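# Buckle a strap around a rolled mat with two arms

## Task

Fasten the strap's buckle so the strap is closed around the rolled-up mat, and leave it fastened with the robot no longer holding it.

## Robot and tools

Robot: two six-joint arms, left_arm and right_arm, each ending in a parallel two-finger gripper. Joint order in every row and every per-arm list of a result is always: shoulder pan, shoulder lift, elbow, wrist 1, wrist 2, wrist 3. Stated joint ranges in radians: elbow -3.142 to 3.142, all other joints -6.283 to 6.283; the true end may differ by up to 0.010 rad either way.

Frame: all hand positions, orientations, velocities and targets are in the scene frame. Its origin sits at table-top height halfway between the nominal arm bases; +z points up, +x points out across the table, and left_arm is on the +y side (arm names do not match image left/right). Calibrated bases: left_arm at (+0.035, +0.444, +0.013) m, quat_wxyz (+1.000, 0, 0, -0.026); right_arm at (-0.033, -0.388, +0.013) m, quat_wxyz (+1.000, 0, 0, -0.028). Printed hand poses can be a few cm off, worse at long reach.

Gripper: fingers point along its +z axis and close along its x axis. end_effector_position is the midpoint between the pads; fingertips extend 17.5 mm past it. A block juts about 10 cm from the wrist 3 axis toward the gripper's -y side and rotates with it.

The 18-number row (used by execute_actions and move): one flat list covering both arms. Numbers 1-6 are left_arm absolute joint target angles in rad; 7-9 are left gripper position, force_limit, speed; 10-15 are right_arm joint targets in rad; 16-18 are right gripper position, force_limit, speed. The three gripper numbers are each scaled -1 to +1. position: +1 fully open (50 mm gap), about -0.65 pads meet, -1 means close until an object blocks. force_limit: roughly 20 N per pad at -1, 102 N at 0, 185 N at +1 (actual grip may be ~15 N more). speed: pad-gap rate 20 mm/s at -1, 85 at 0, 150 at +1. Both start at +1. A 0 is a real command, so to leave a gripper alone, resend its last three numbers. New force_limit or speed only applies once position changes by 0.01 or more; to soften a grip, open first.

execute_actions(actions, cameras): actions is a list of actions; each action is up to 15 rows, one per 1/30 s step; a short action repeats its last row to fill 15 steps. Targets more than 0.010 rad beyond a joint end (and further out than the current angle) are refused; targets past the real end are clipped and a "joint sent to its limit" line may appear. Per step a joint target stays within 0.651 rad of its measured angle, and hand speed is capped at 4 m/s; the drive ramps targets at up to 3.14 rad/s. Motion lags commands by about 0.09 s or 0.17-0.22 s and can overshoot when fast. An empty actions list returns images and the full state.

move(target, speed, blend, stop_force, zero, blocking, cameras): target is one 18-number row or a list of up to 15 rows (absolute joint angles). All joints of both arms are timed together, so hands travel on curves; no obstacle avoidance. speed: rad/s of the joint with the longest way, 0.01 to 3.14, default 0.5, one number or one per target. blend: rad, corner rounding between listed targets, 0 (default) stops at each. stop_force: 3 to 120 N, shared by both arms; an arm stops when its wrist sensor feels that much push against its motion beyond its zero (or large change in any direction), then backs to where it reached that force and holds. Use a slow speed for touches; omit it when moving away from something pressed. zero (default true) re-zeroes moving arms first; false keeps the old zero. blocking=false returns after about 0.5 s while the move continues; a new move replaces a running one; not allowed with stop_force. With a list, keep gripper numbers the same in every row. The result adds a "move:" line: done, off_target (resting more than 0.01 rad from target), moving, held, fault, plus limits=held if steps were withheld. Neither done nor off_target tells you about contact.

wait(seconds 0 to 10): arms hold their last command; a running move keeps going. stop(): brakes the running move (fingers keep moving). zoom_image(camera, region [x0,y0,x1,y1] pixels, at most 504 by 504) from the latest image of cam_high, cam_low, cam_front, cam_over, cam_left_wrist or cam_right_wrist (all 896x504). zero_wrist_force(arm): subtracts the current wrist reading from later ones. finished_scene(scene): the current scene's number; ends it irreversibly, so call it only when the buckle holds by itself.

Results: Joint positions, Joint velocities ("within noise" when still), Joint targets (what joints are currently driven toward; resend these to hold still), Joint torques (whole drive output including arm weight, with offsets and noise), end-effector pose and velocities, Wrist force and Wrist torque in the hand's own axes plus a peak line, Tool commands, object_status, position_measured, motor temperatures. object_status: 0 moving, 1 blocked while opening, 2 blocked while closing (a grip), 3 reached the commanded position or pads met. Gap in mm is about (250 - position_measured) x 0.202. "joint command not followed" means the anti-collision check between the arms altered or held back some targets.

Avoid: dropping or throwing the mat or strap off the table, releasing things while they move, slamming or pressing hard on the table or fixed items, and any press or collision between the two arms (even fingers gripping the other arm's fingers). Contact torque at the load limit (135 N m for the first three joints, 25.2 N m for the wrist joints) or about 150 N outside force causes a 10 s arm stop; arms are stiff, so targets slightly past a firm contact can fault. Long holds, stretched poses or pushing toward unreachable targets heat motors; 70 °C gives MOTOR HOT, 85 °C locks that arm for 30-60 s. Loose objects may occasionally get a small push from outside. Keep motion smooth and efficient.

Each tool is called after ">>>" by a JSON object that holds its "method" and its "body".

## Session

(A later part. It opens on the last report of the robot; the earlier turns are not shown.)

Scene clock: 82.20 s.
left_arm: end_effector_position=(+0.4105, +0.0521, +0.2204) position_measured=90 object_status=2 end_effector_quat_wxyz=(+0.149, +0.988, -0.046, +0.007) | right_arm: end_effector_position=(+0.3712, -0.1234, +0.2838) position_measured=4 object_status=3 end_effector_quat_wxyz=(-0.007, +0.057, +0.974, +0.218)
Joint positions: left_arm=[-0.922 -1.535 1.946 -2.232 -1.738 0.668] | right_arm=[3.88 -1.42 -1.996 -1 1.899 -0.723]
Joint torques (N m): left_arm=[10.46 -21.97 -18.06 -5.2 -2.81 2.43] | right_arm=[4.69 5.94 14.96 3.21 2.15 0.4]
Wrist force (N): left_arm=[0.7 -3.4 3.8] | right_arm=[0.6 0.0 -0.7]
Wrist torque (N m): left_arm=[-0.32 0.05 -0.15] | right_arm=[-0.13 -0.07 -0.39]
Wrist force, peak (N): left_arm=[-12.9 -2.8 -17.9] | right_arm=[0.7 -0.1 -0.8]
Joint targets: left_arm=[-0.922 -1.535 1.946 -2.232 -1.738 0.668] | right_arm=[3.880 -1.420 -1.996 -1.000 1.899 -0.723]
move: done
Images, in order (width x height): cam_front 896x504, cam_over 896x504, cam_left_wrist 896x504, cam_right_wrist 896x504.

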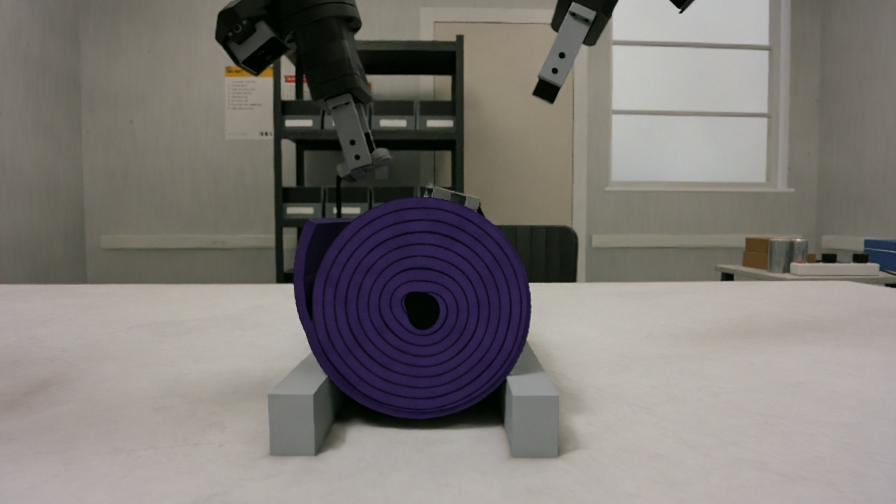

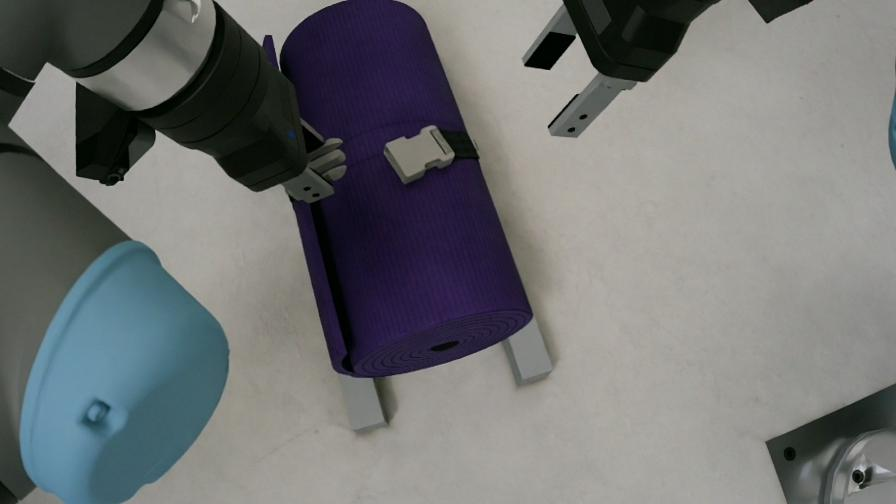

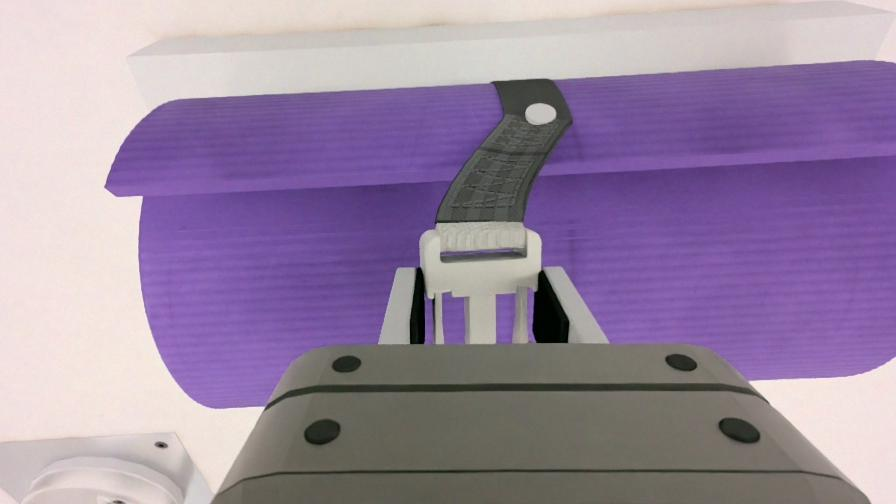

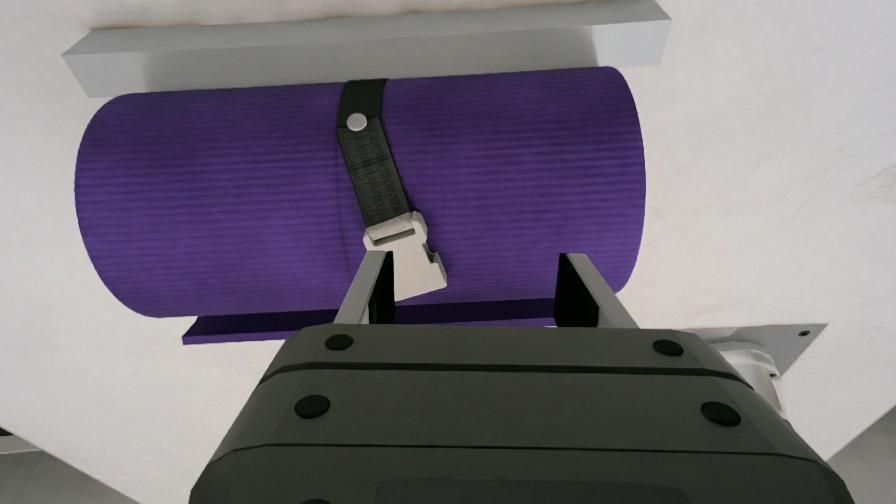

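>>> {"method": "move", "body": {"target": [-0.922,-1.5348,1.9459,-2.2323,-1.7377,0.668,-1,0,-1,3.736,-1.6792,-2.1533,-0.3946,2.2338,-1.05,1,-0.5,-1], "cameras": ["cam_right_wrist","cam_over","cam_front"]}}

>>> {"method": "zoom_image", "body": {"camera": "cam_right_wrist", "region": [330, 150, 650, 350]}}

Scene clock: 110.20 s.
left_arm: end_effector_position=(+0.4105, +0.0521, +0.2204) position_measured=90 object_status=2 end_effector_quat_wxyz=(+0.149, +0.988, -0.046, +0.007) | right_arm: end_effector_position=(+0.4098, -0.0930, +0.2136) position_measured=3 object_status=3 end_effector_quat_wxyz=(+0.036, -0.086, +0.917, +0.387)
Joint positions: left_arm=[-0.922 -1.535 1.946 -2.232 -1.738 0.668] | right_arm=[3.736 -1.679 -2.153 -0.395 2.234 -1.05]
Joint torques (N m): left_arm=[10.81 -21.33 -16.98 -2.03 -2.74 2.4] | right_arm=[5.05 29.73 28.1 5.03 -0.41 -0.06]
Wrist force (N): left_arm=[0.6 -3.4 3.7] | right_arm=[0.0 -0.2 0.0]
Wrist torque (N m): left_arm=[-0.32 0.05 -0.15] | right_arm=[-0.09 0.11 -0.58]
Wrist force, peak (N): left_arm=[1.4 -3.9 4.8] | right_arm=[1.2 0.5 -1.7]
Joint targets: left_arm=[-0.922 -1.535 1.946 -2.232 -1.738 0.668] | right_arm=[3.736 -1.679 -2.153 -0.395 2.234 -1.050]
move: done
Images, in order (width x height): cam_front 896x504, cam_over 896x504, cam_right_wrist 896x504.

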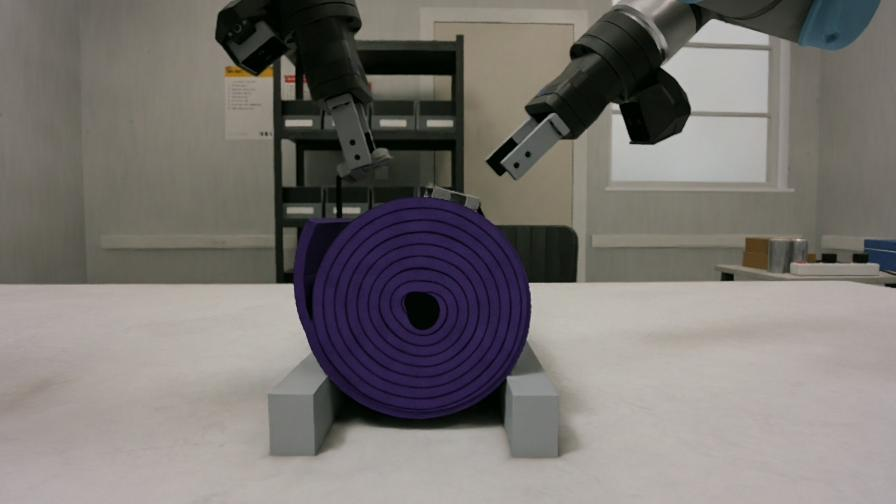

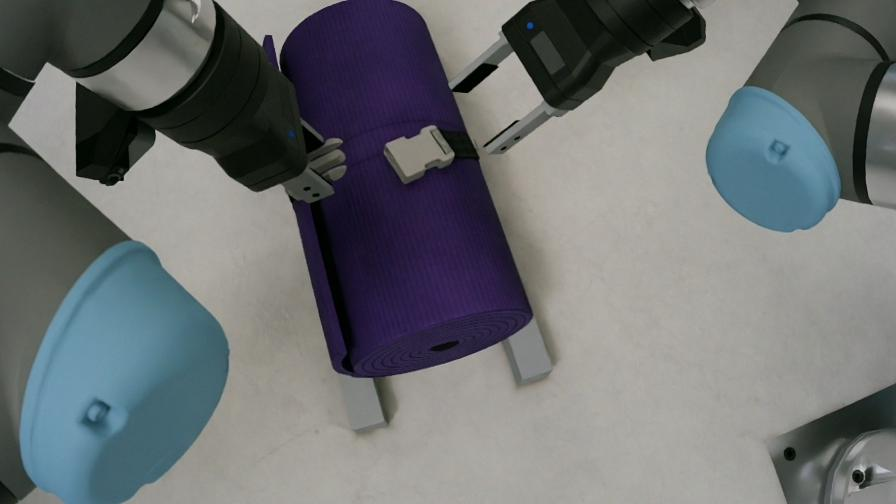

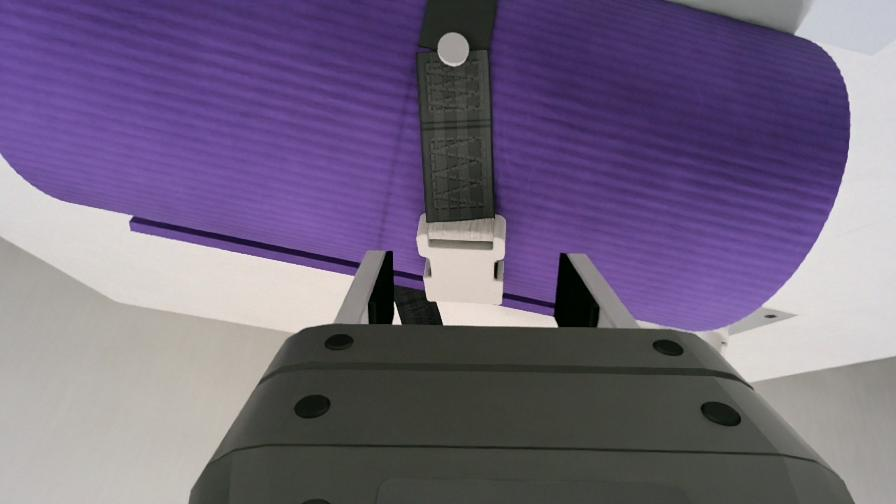

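Scaled by 1.575.

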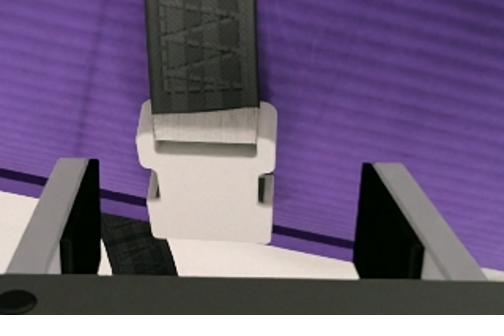

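>>> {"method": "move", "body": {"target": [-0.922,-1.5348,1.9459,-2.2323,-1.7377,0.668,-1,0,-1,3.8011,-1.7912,-2.1507,-0.2421,2.2023,-0.98,1,-0.5,-1], "speed": 0.1, "stop_force": 12, "cameras": ["cam_right_wrist","cam_front"]}}

>>> {"method": "zoom_image", "body": {"camera": "cam_right_wrist", "region": [330, 150, 650, 350]}}

>>> {"method": "zoom_image", "body": {"camera": "cam_front", "region": [360, 80, 560, 230]}}

Scene clock: 123.83 s.
left_arm: end_effector_position=(+0.4105, +0.0521, +0.2204) position_measured=90 object_status=2 end_effector_quat_wxyz=(+0.149, +0.988, -0.046, +0.007) | right_arm: end_effector_position=(+0.4147, -0.0577, +0.1805) position_measured=3 object_status=3 end_effector_quat_wxyz=(+0.037, -0.087, +0.917, +0.387)
Joint positions: left_arm=[-0.922 -1.535 1.946 -2.232 -1.738 0.668] | right_arm=[3.797 -1.784 -2.151 -0.252 2.204 -0.984]
Joint torques (N m): left_arm=[9.81 -22.13 -17.79 -1.95 -2.67 2.32] | right_arm=[3.87 13.11 7.81 4.64 3.45 1.13]
Wrist force (N): left_arm=[1.3 -3.7 4.8] | right_arm=[1.3 -0.4 -11.6]
Wrist torque (N m): left_arm=[-0.32 0.05 -0.15] | right_arm=[0.15 0.50 -0.48]
Wrist force, peak (N): left_arm=[1.2 -3.9 4.9] | right_arm=[7.7 -2.1 -48.6]
Joint targets: left_arm=[-0.922 -1.535 1.946 -2.232 -1.738 0.668] | right_arm=[3.797 -1.784 -2.151 -0.252 2.204 -0.984]
move: contact (right_arm)
Images, in order (width x height): cam_front 896x504, cam_right_wrist 896x504.

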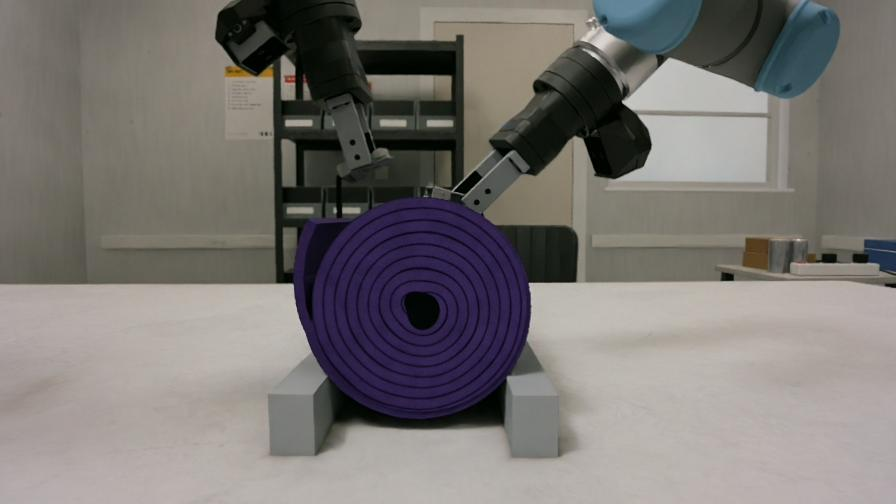

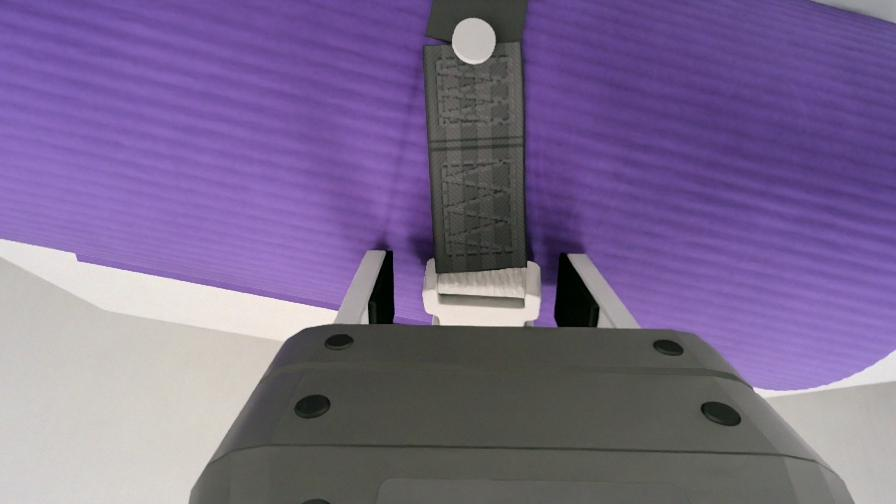

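Scaled by 1.575.

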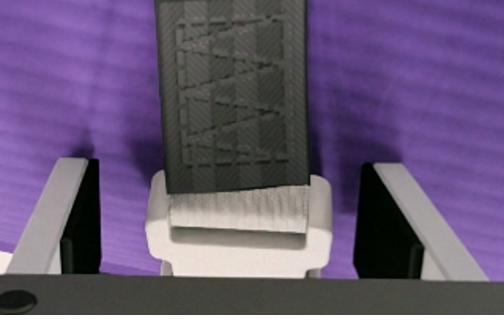

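Scaled by 2.520.

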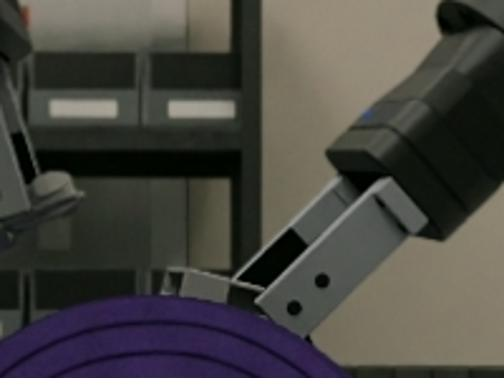

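>>> {"method": "move", "body": {"target": [-0.922,-1.5348,1.9459,-2.2323,-1.7377,0.668,-1,0,-1,3.797,-1.784,-2.151,-0.252,2.204,-0.984,-1,0.1,-1]}}

>>> {"method": "move", "body": {"target": [-0.922,-1.5348,1.9459,-2.2323,-1.7377,0.668,-1,0,-1,3.797,-1.724,-2.13,-0.333,2.204,-0.984,-1,0.1,-1], "speed": 0.1, "cameras": ["cam_right_wrist","cam_front","cam_over"]}}

>>> {"method": "zoom_image", "body": {"camera": "cam_front", "region": [300, 80, 500, 230]}}

Scene clock: 128.73 s.
left_arm: end_effector_position=(+0.4105, +0.0521, +0.2204) position_measured=90 object_status=2 end_effector_quat_wxyz=(+0.149, +0.988, -0.046, +0.007) | right_arm: end_effector_position=(+0.4147, -0.0578, +0.1803) position_measured=88 object_status=2 end_effector_quat_wxyz=(+0.037, -0.086, +0.917, +0.387)
Joint positions: left_arm=[-0.922 -1.535 1.946 -2.232 -1.738 0.668] | right_arm=[3.797 -1.784 -2.151 -0.252 2.204 -0.984]
Joint torques (N m): left_arm=[9.3 -22.7 -19.03 -2.03 -2.7 2.63] | right_arm=[4.62 34.15 18.97 3.18 -2.2 -0.11]
Wrist force (N): left_arm=[1.0 -3.6 4.0] | right_arm=[4.3 3.0 -8.6]
Wrist torque (N m): left_arm=[-0.33 0.03 -0.15] | right_arm=[0.13 0.38 -0.41]
Wrist force, peak (N): left_arm=[1.4 -3.9 4.8] | right_arm=[7.4 3.4 -13.5]
Joint targets: left_arm=[-0.922 -1.535 1.946 -2.232 -1.738 0.668] | right_arm=[3.797 -1.784 -2.151 -0.252 2.204 -0.984]
move: done

Scene clock: 129.83 s.
left_arm: end_effector_position=(+0.4105, +0.0521, +0.2204) position_measured=90 object_status=2 end_effector_quat_wxyz=(+0.149, +0.988, -0.046, +0.007) | right_arm: end_effector_position=(+0.4120, -0.0597, +0.2084) position_measured=88 object_status=2 end_effector_quat_wxyz=(+0.037, -0.086, +0.917, +0.387) end_effector_velocity=(+0.000, +0.000, -0.001) end_effector_angular_velocity=(+0.001, +0.000, +0.001)
Joint positions: left_arm=[-0.922 -1.535 1.946 -2.232 -1.738 0.668] | right_arm=[3.797 -1.724 -2.13 -0.333 2.204 -0.984]
Joint velocities: left_arm=[within noise] | right_arm=[0 -0.003 -0.002 0.005 0.001 0]
Joint torques (N m): left_arm=[9.51 -23.12 -18.53 -1.92 -2.75 2.31] | right_arm=[0.88 19.05 15.65 6.38 4.52 -0.65]
Wrist force (N): left_arm=[0.8 -3.9 5.0] | right_arm=[0.4 -5.4 2.1]
Wrist torque (N m): left_arm=[-0.34 0.05 -0.14] | right_arm=[-0.13 0.14 -0.49]
Wrist force, peak (N): left_arm=[1.4 -4.5 6.2] | right_arm=[4.2 2.3 -8.1]
Joint targets: left_arm=[-0.922 -1.535 1.946 -2.232 -1.738 0.668] | right_arm=[3.797 -1.724 -2.130 -0.333 2.204 -0.984]
move: done
Images, in order (width x height): cam_front 896x504, cam_over 896x504, cam_right_wrist 896x504.

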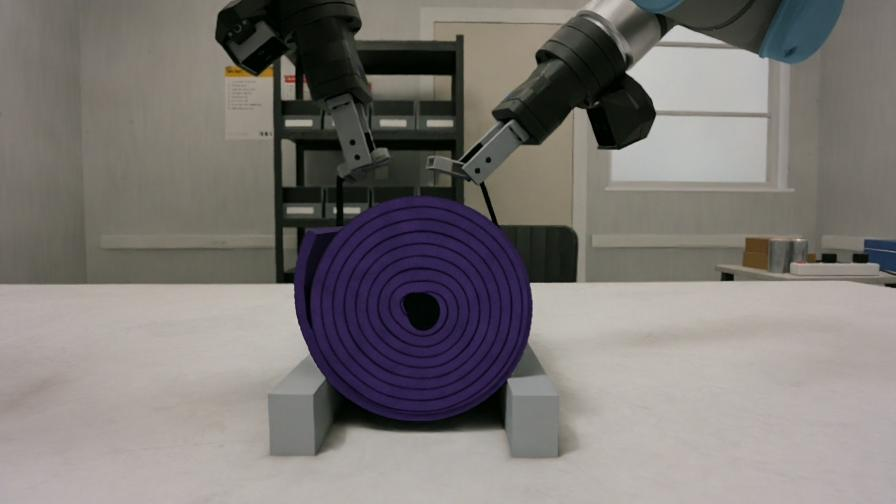

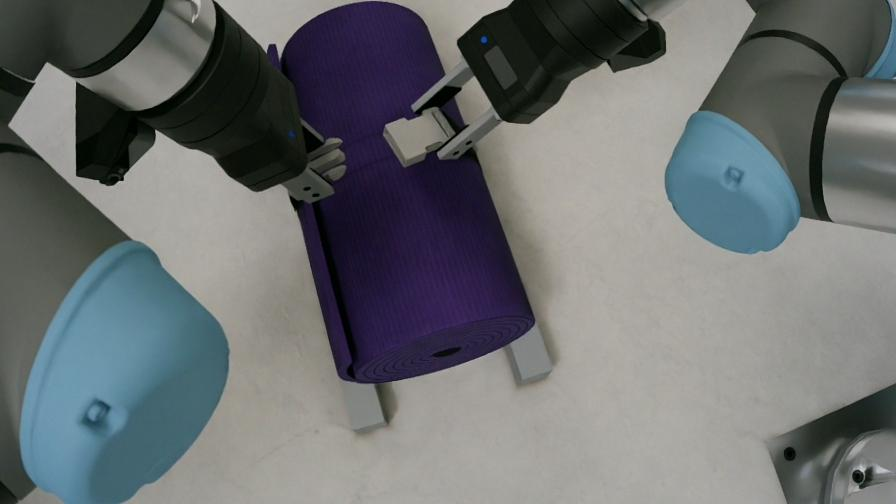

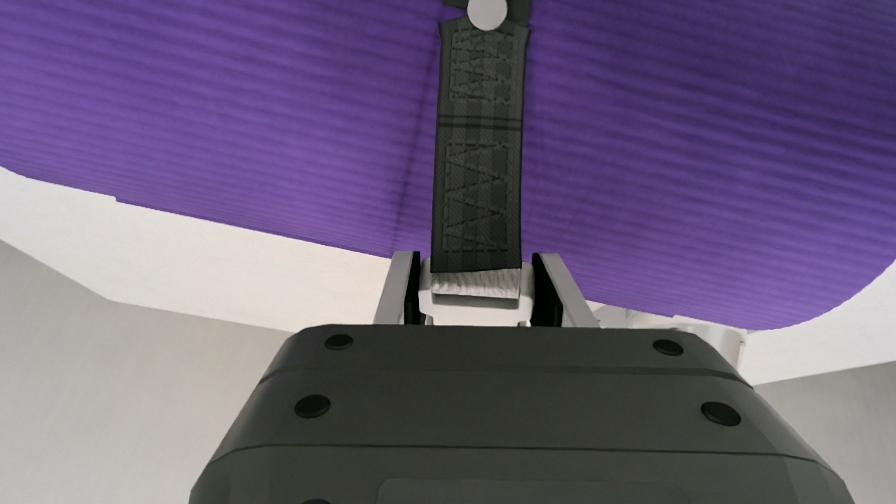

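Scaled by 2.520.

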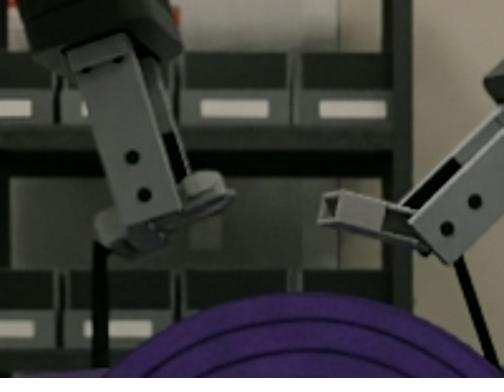

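>>> {"method": "move", "body": {"target": [[-0.94,-1.53,1.905,-2.14,-1.70,0.64,-1,0,-1,3.90,-1.66,-1.98,-0.66,1.98,-0.83,-1,0.1,-1],[-0.9492,-1.4837,1.8902,-2.1464,-1.6782,0.62,-1,0,-1,4.0127,-1.6811,-1.8635,-0.9289,1.7901,-0.669,-1,0.1,-1]], "speed": 0.25, "blend": 0.05, "stop_force": 40, "cameras": ["cam_left_wrist","cam_front","cam_over"]}}

>>> {"method": "zoom_image", "body": {"camera": "cam_front", "region": [320, 90, 520, 240]}}

>>> {"method": "zoom_image", "body": {"camera": "cam_over", "region": [280, 80, 480, 230]}}

Scene clock: 162.50 s.
left_arm: end_effector_position=(+0.4147, +0.0468, +0.2064) position_measured=90 object_status=2 end_effector_quat_wxyz=(+0.100, +0.995, -0.030, +0.003) | right_arm: end_effector_position=(+0.4098, -0.0301, +0.2217) position_measured=88 object_status=2 end_effector_quat_wxyz=(-0.005, +0.030, +0.987, +0.161)
Joint positions: left_arm=[-0.949 -1.484 1.89 -2.146 -1.678 0.62] | right_arm=[4.013 -1.681 -1.864 -0.929 1.79 -0.669]
Joint torques (N m): left_arm=[8.7 -40.43 -18.73 -2 -2.32 2.52] | right_arm=[-5.97 41.05 17.4 3.35 2.09 0.94]
Wrist force (N): left_arm=[-0.8 -3.0 2.9] | right_arm=[-0.1 -4.4 3.3]
Wrist torque (N m): left_arm=[-0.26 0.00 -0.16] | right_arm=[-0.17 -0.09 -0.34]
Wrist force, peak (N): left_arm=[1.4 -4.6 9.0] | right_arm=[1.0 -7.2 3.9]
Joint targets: left_arm=[-0.949 -1.484 1.890 -2.146 -1.678 0.620] | right_arm=[4.013 -1.681 -1.863 -0.929 1.790 -0.669]
move: done
Images, in order (width x height): cam_front 896x504, cam_over 896x504, cam_left_wrist 896x504.

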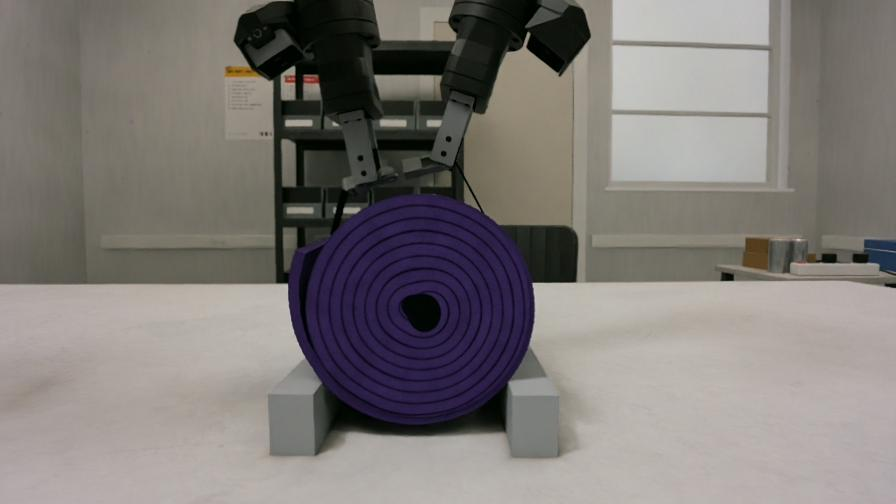

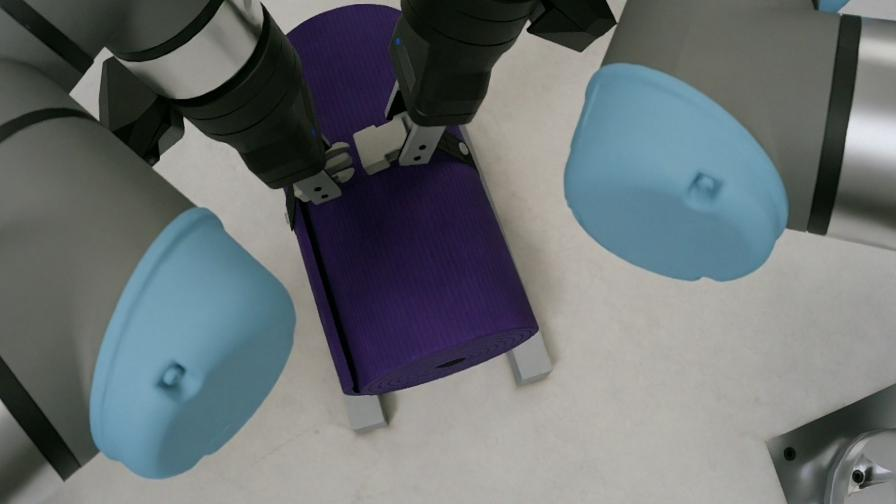

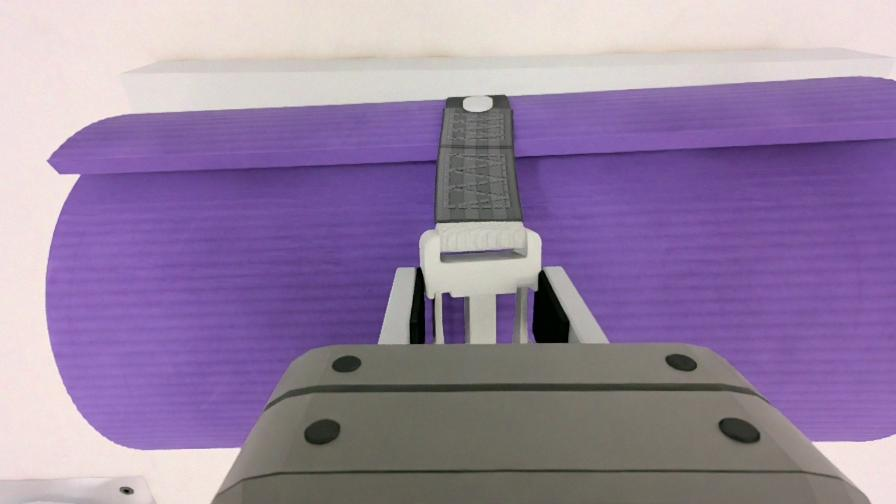

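Scaled by 2.520.

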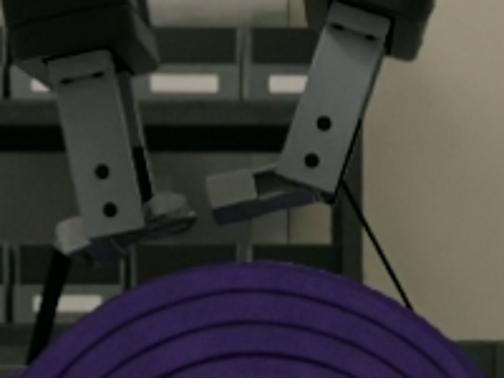

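Scaled by 2.520.

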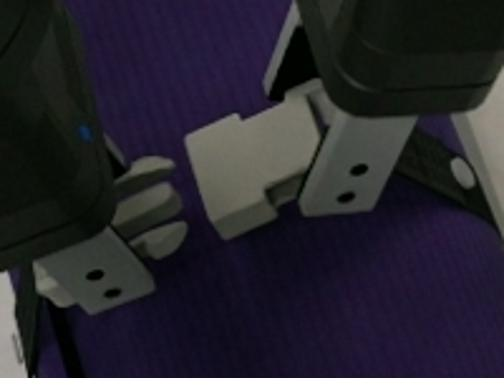

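>>> {"method": "move", "body": {"target": [[-0.9492,-1.4867,1.8902,-2.1434,-1.6782,0.62,-1,0,-1,4.0127,-1.6811,-1.8635,-0.9289,1.7901,-0.669,-1,0.1,-1],[-0.9877,-1.4413,1.8135,-2.1161,-1.6717,0.583,-1,0,-1,4.0127,-1.6811,-1.8635,-0.9289,1.7901,-0.669,-1,0.1,-1]], "speed": 0.04, "stop_force": 15, "cameras": ["cam_left_wrist","cam_front","cam_over"]}}

>>> {"method": "zoom_image", "body": {"camera": "cam_front", "region": [320, 90, 520, 240]}}

>>> {"method": "zoom_image", "body": {"camera": "cam_over", "region": [280, 80, 480, 230]}}

Scene clock: 171.20 s.
left_arm: end_effector_position=(+0.4141, +0.0379, +0.2102) position_measured=90 object_status=2 end_effector_quat_wxyz=(+0.100, +0.995, -0.030, +0.003) | right_arm: end_effector_position=(+0.4098, -0.0301, +0.2217) position_measured=88 object_status=2 end_effector_quat_wxyz=(-0.005, +0.030, +0.987, +0.161)
Joint positions: left_arm=[-0.96 -1.474 1.869 -2.136 -1.676 0.61] | right_arm=[4.013 -1.681 -1.864 -0.929 1.79 -0.669]
Joint torques (N m): left_arm=[6.2 -43.34 -28.87 -8.68 -3.93 2.52] | right_arm=[13.03 20.78 29.16 7.28 5.36 0.96]
Wrist force (N): left_arm=[-0.9 -15.9 6.0] | right_arm=[-0.5 -15.4 -3.1]
Wrist torque (N m): left_arm=[-0.36 0.02 -0.19] | right_arm=[-0.45 -0.06 -0.32]
Wrist force, peak (N): left_arm=[-0.3 -24.9 7.5] | right_arm=[-0.4 -21.8 -8.0]
Joint targets: left_arm=[-0.960 -1.474 1.869 -2.136 -1.676 0.610] | right_arm=[4.013 -1.681 -1.863 -0.929 1.790 -0.669]
move: contact (left_arm); path passed 1 of 2 targets; left_arm: the elbow is farthest, 0.056 rad from its target
Images, in order (width x height): cam_front 896x504, cam_over 896x504, cam_left_wrist 896x504.

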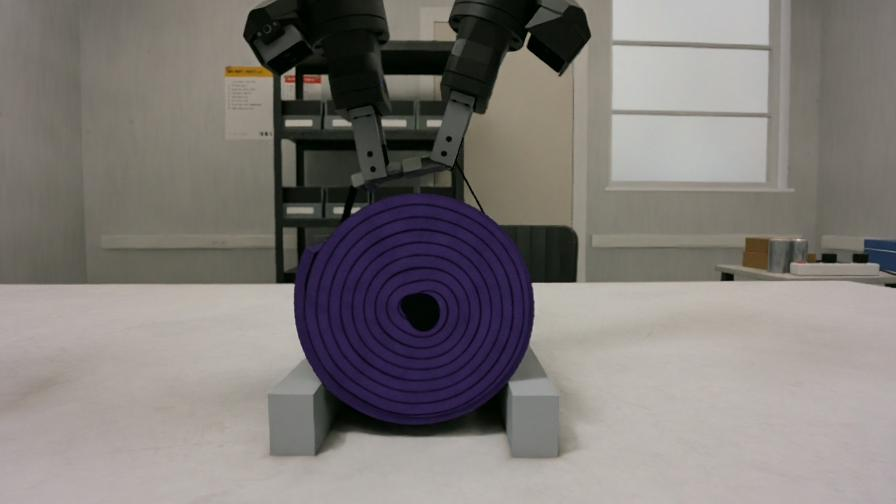

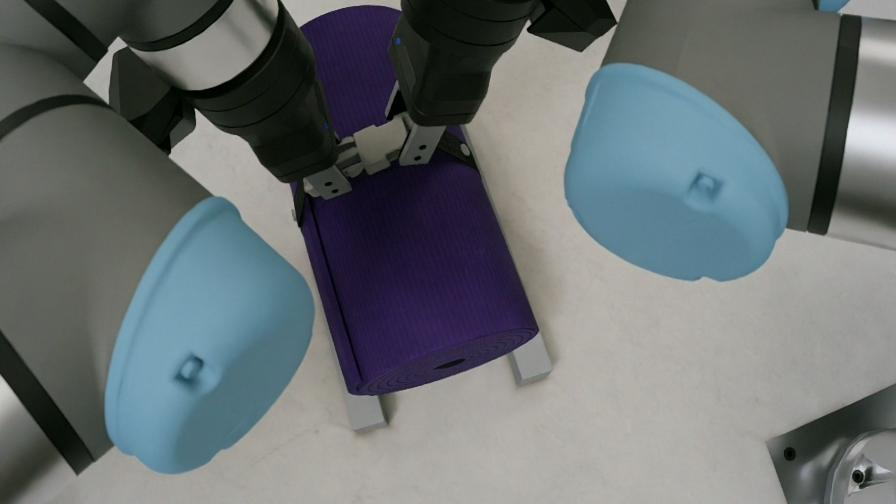

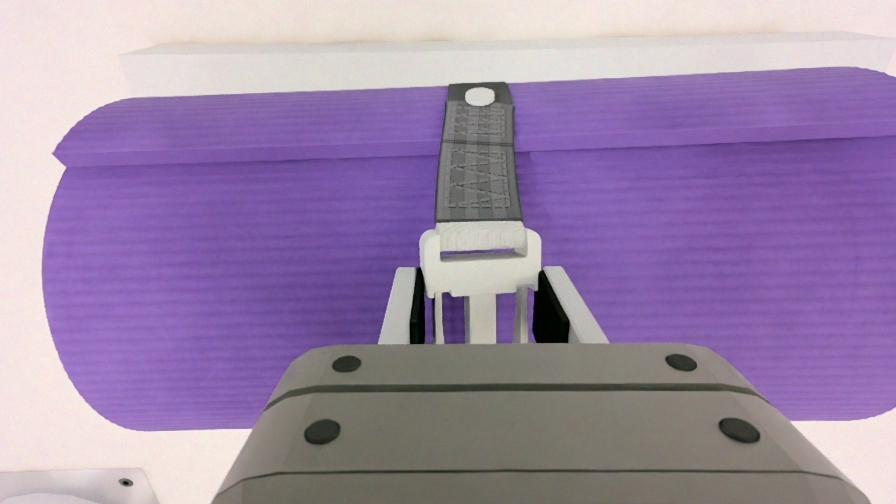

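Scaled by 2.520.

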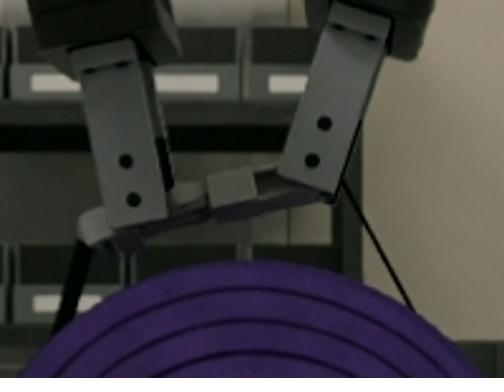

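Scaled by 2.520.

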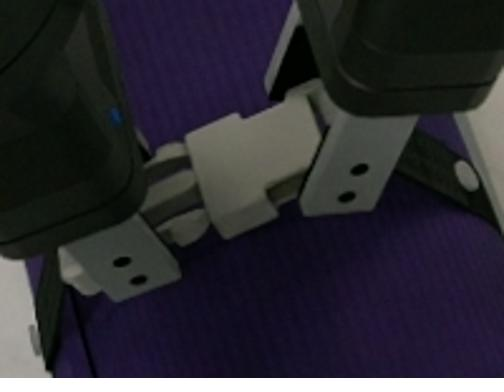

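>>> {"method": "move", "body": {"target": [-0.9877,-1.4413,1.8135,-2.1161,-1.6717,0.583,-1,0,-1,4.0127,-1.6811,-1.8635,-0.9289,1.7901,-0.669,-1,0.1,-1], "speed": 0.04, "stop_force": 45, "cameras": ["cam_left_wrist","cam_front","cam_over"]}}

>>> {"method": "zoom_image", "body": {"camera": "cam_front", "region": [320, 90, 520, 240]}}

>>> {"method": "zoom_image", "body": {"camera": "cam_over", "region": [280, 80, 480, 230]}}

Scene clock: 177.17 s.
left_arm: end_effector_position=(+0.4131, +0.0161, +0.2163) position_measured=90 object_status=2 end_effector_quat_wxyz=(+0.100, +0.995, -0.030, +0.003) | right_arm: end_effector_position=(+0.4097, -0.0303, +0.2215) position_measured=88 object_status=2 end_effector_quat_wxyz=(-0.005, +0.030, +0.987, +0.160)
Joint positions: left_arm=[-0.984 -1.446 1.821 -2.118 -1.672 0.586] | right_arm=[4.013 -1.681 -1.864 -0.93 1.79 -0.669]
Joint torques (N m): left_arm=[-10.92 -39.92 -31.89 -13.91 -9.14 2.69] | right_arm=[26.16 33.59 52.2 15.04 9.92 0.86]
Wrist force (N): left_arm=[2.8 -51.5 -5.8] | right_arm=[2.1 -47.5 -4.3]
Wrist torque (N m): left_arm=[-0.88 0.02 -0.49] | right_arm=[0.12 -0.11 -0.20]
Wrist force, peak (N): left_arm=[4.7 -63.6 -9.4] | right_arm=[4.6 -59.3 -9.1]
Joint targets: left_arm=[-0.984 -1.446 1.821 -2.118 -1.672 0.586] | right_arm=[4.013 -1.681 -1.863 -0.929 1.790 -0.669]
move: contact (left_arm)
Images, in order (width x height): cam_front 896x504, cam_over 896x504, cam_left_wrist 896x504.

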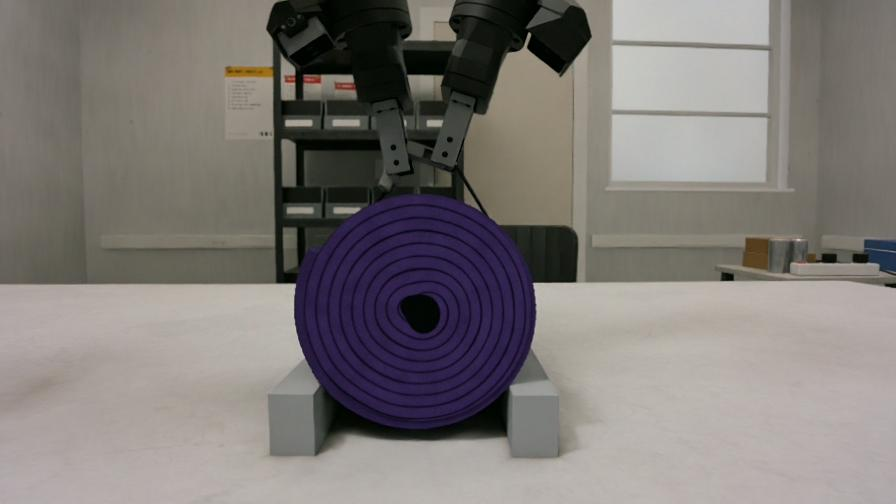

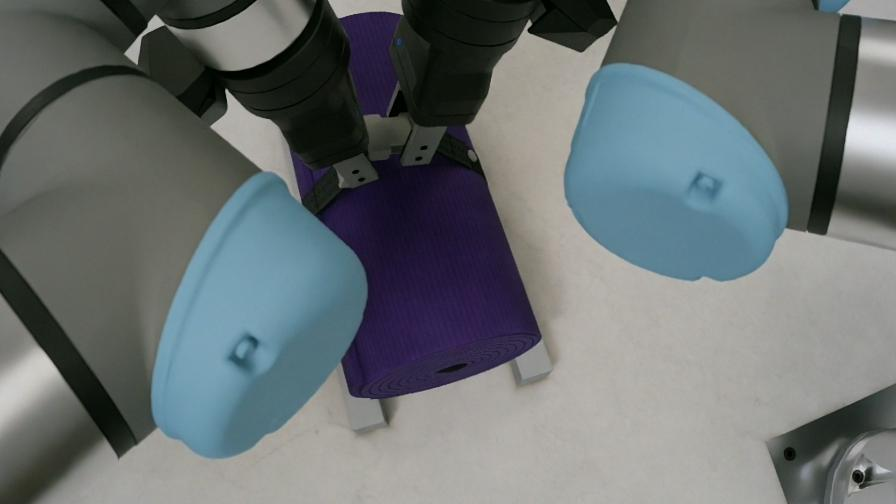

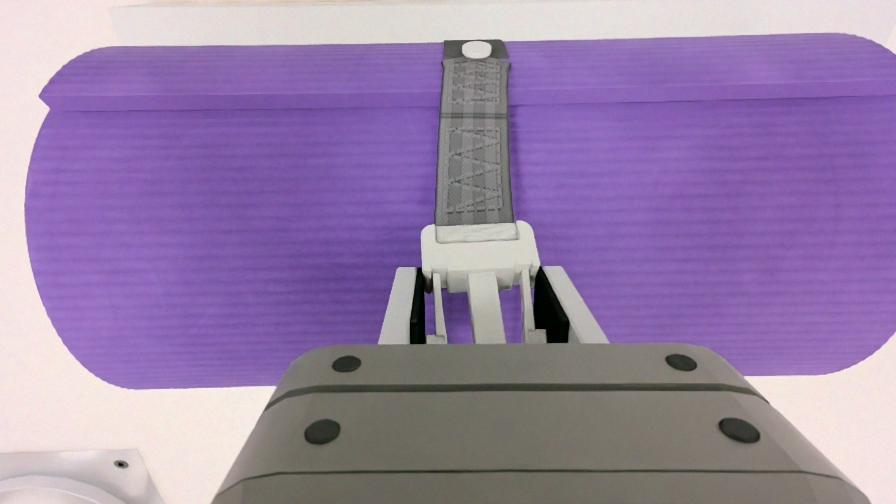

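Scaled by 2.520.

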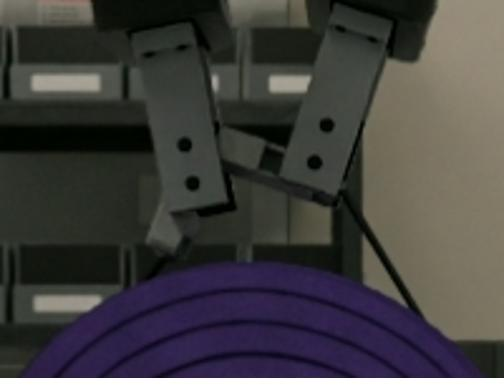

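Scaled by 2.520.

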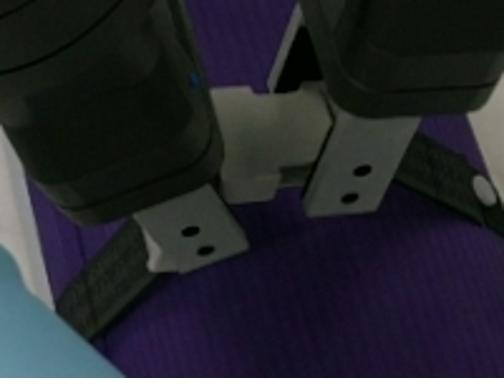

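>>> {"method": "move", "body": {"target": [-0.9492,-1.4867,1.8902,-2.1434,-1.6782,0.62,-1,0,-1,4.0127,-1.6811,-1.8635,-0.9289,1.7901,-0.669,-1,0.1,-1], "speed": 0.06, "cameras": ["cam_left_wrist","cam_front","cam_over"]}}

>>> {"method": "zoom_image", "body": {"camera": "cam_front", "region": [320, 90, 520, 240]}}

>>> {"method": "zoom_image", "body": {"camera": "cam_over", "region": [280, 80, 480, 230]}}

Scene clock: 184.07 s.
left_arm: end_effector_position=(+0.4144, +0.0476, +0.2076) position_measured=90 object_status=2 end_effector_quat_wxyz=(+0.100, +0.995, -0.030, +0.003) | right_arm: end_effector_position=(+0.4098, -0.0301, +0.2217) position_measured=88 object_status=2 end_effector_quat_wxyz=(-0.005, +0.030, +0.987, +0.161)
Joint positions: left_arm=[-0.949 -1.487 1.89 -2.144 -1.678 0.62] | right_arm=[4.013 -1.681 -1.863 -0.929 1.79 -0.669]
Joint torques (N m): left_arm=[-7.52 -25.49 -30.26 -3.73 -1.78 -0.53] | right_arm=[-5.67 34 17.76 3.74 -1.44 0.78]
Wrist force (N): left_arm=[-0.6 -2.7 3.3] | right_arm=[1.6 -7.2 4.5]
Wrist torque (N m): left_arm=[-0.18 0.06 -0.29] | right_arm=[-0.47 -0.40 -0.33]
Wrist force, peak (N): left_arm=[2.9 -51.8 -5.5] | right_arm=[2.2 -47.9 -3.9]
Joint targets: left_arm=[-0.949 -1.487 1.890 -2.143 -1.678 0.620] | right_arm=[4.013 -1.681 -1.863 -0.929 1.790 -0.669]
move: done
Images, in order (width x height): cam_front 896x504, cam_over 896x504, cam_left_wrist 896x504.

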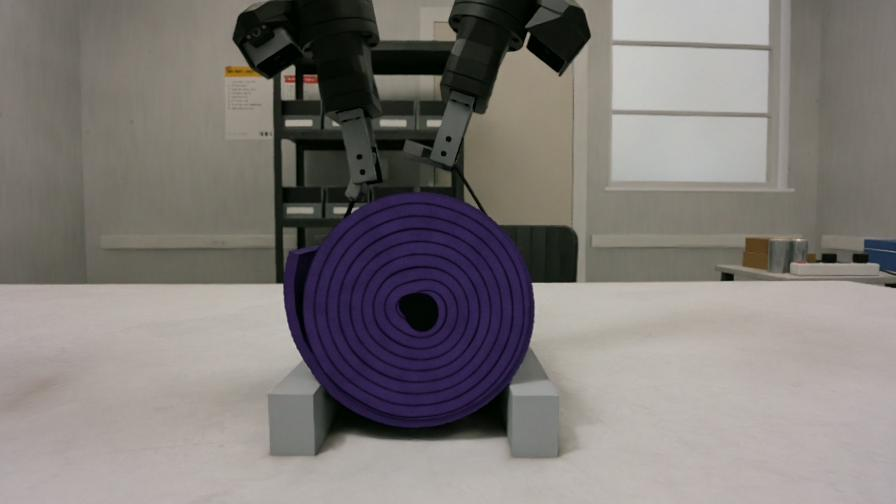

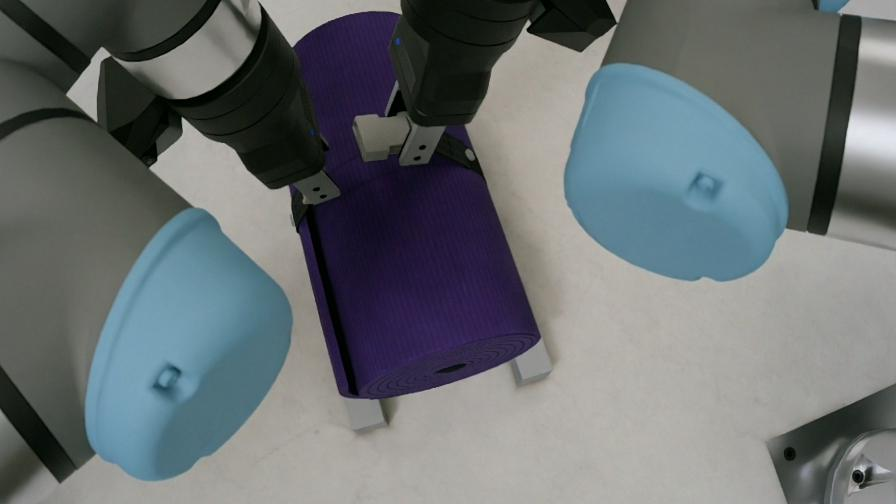

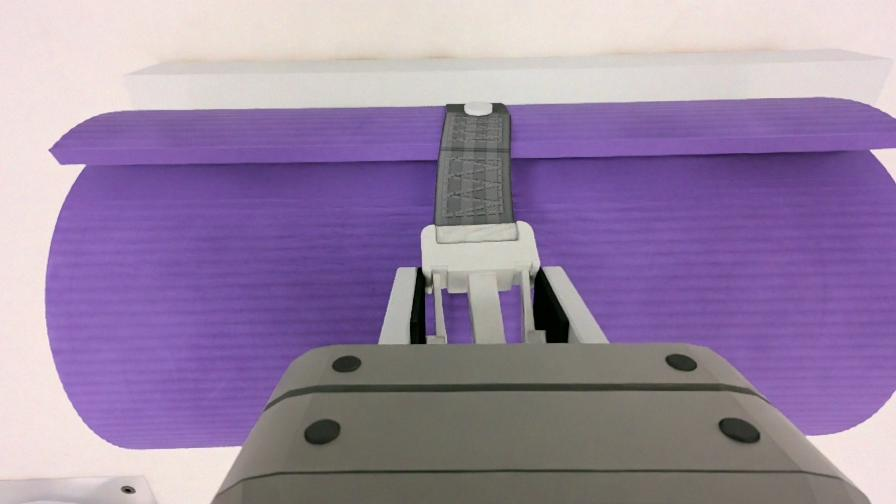

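Scaled by 2.520.

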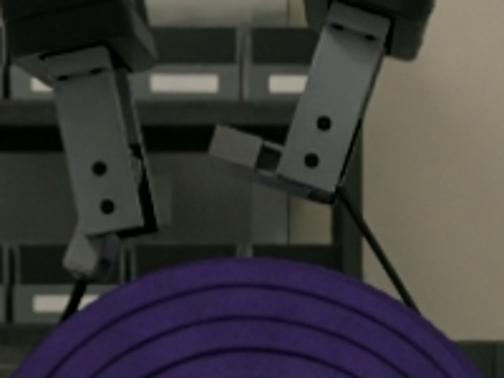

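Scaled by 2.520.

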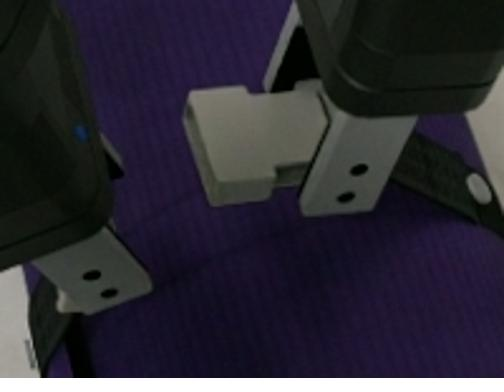

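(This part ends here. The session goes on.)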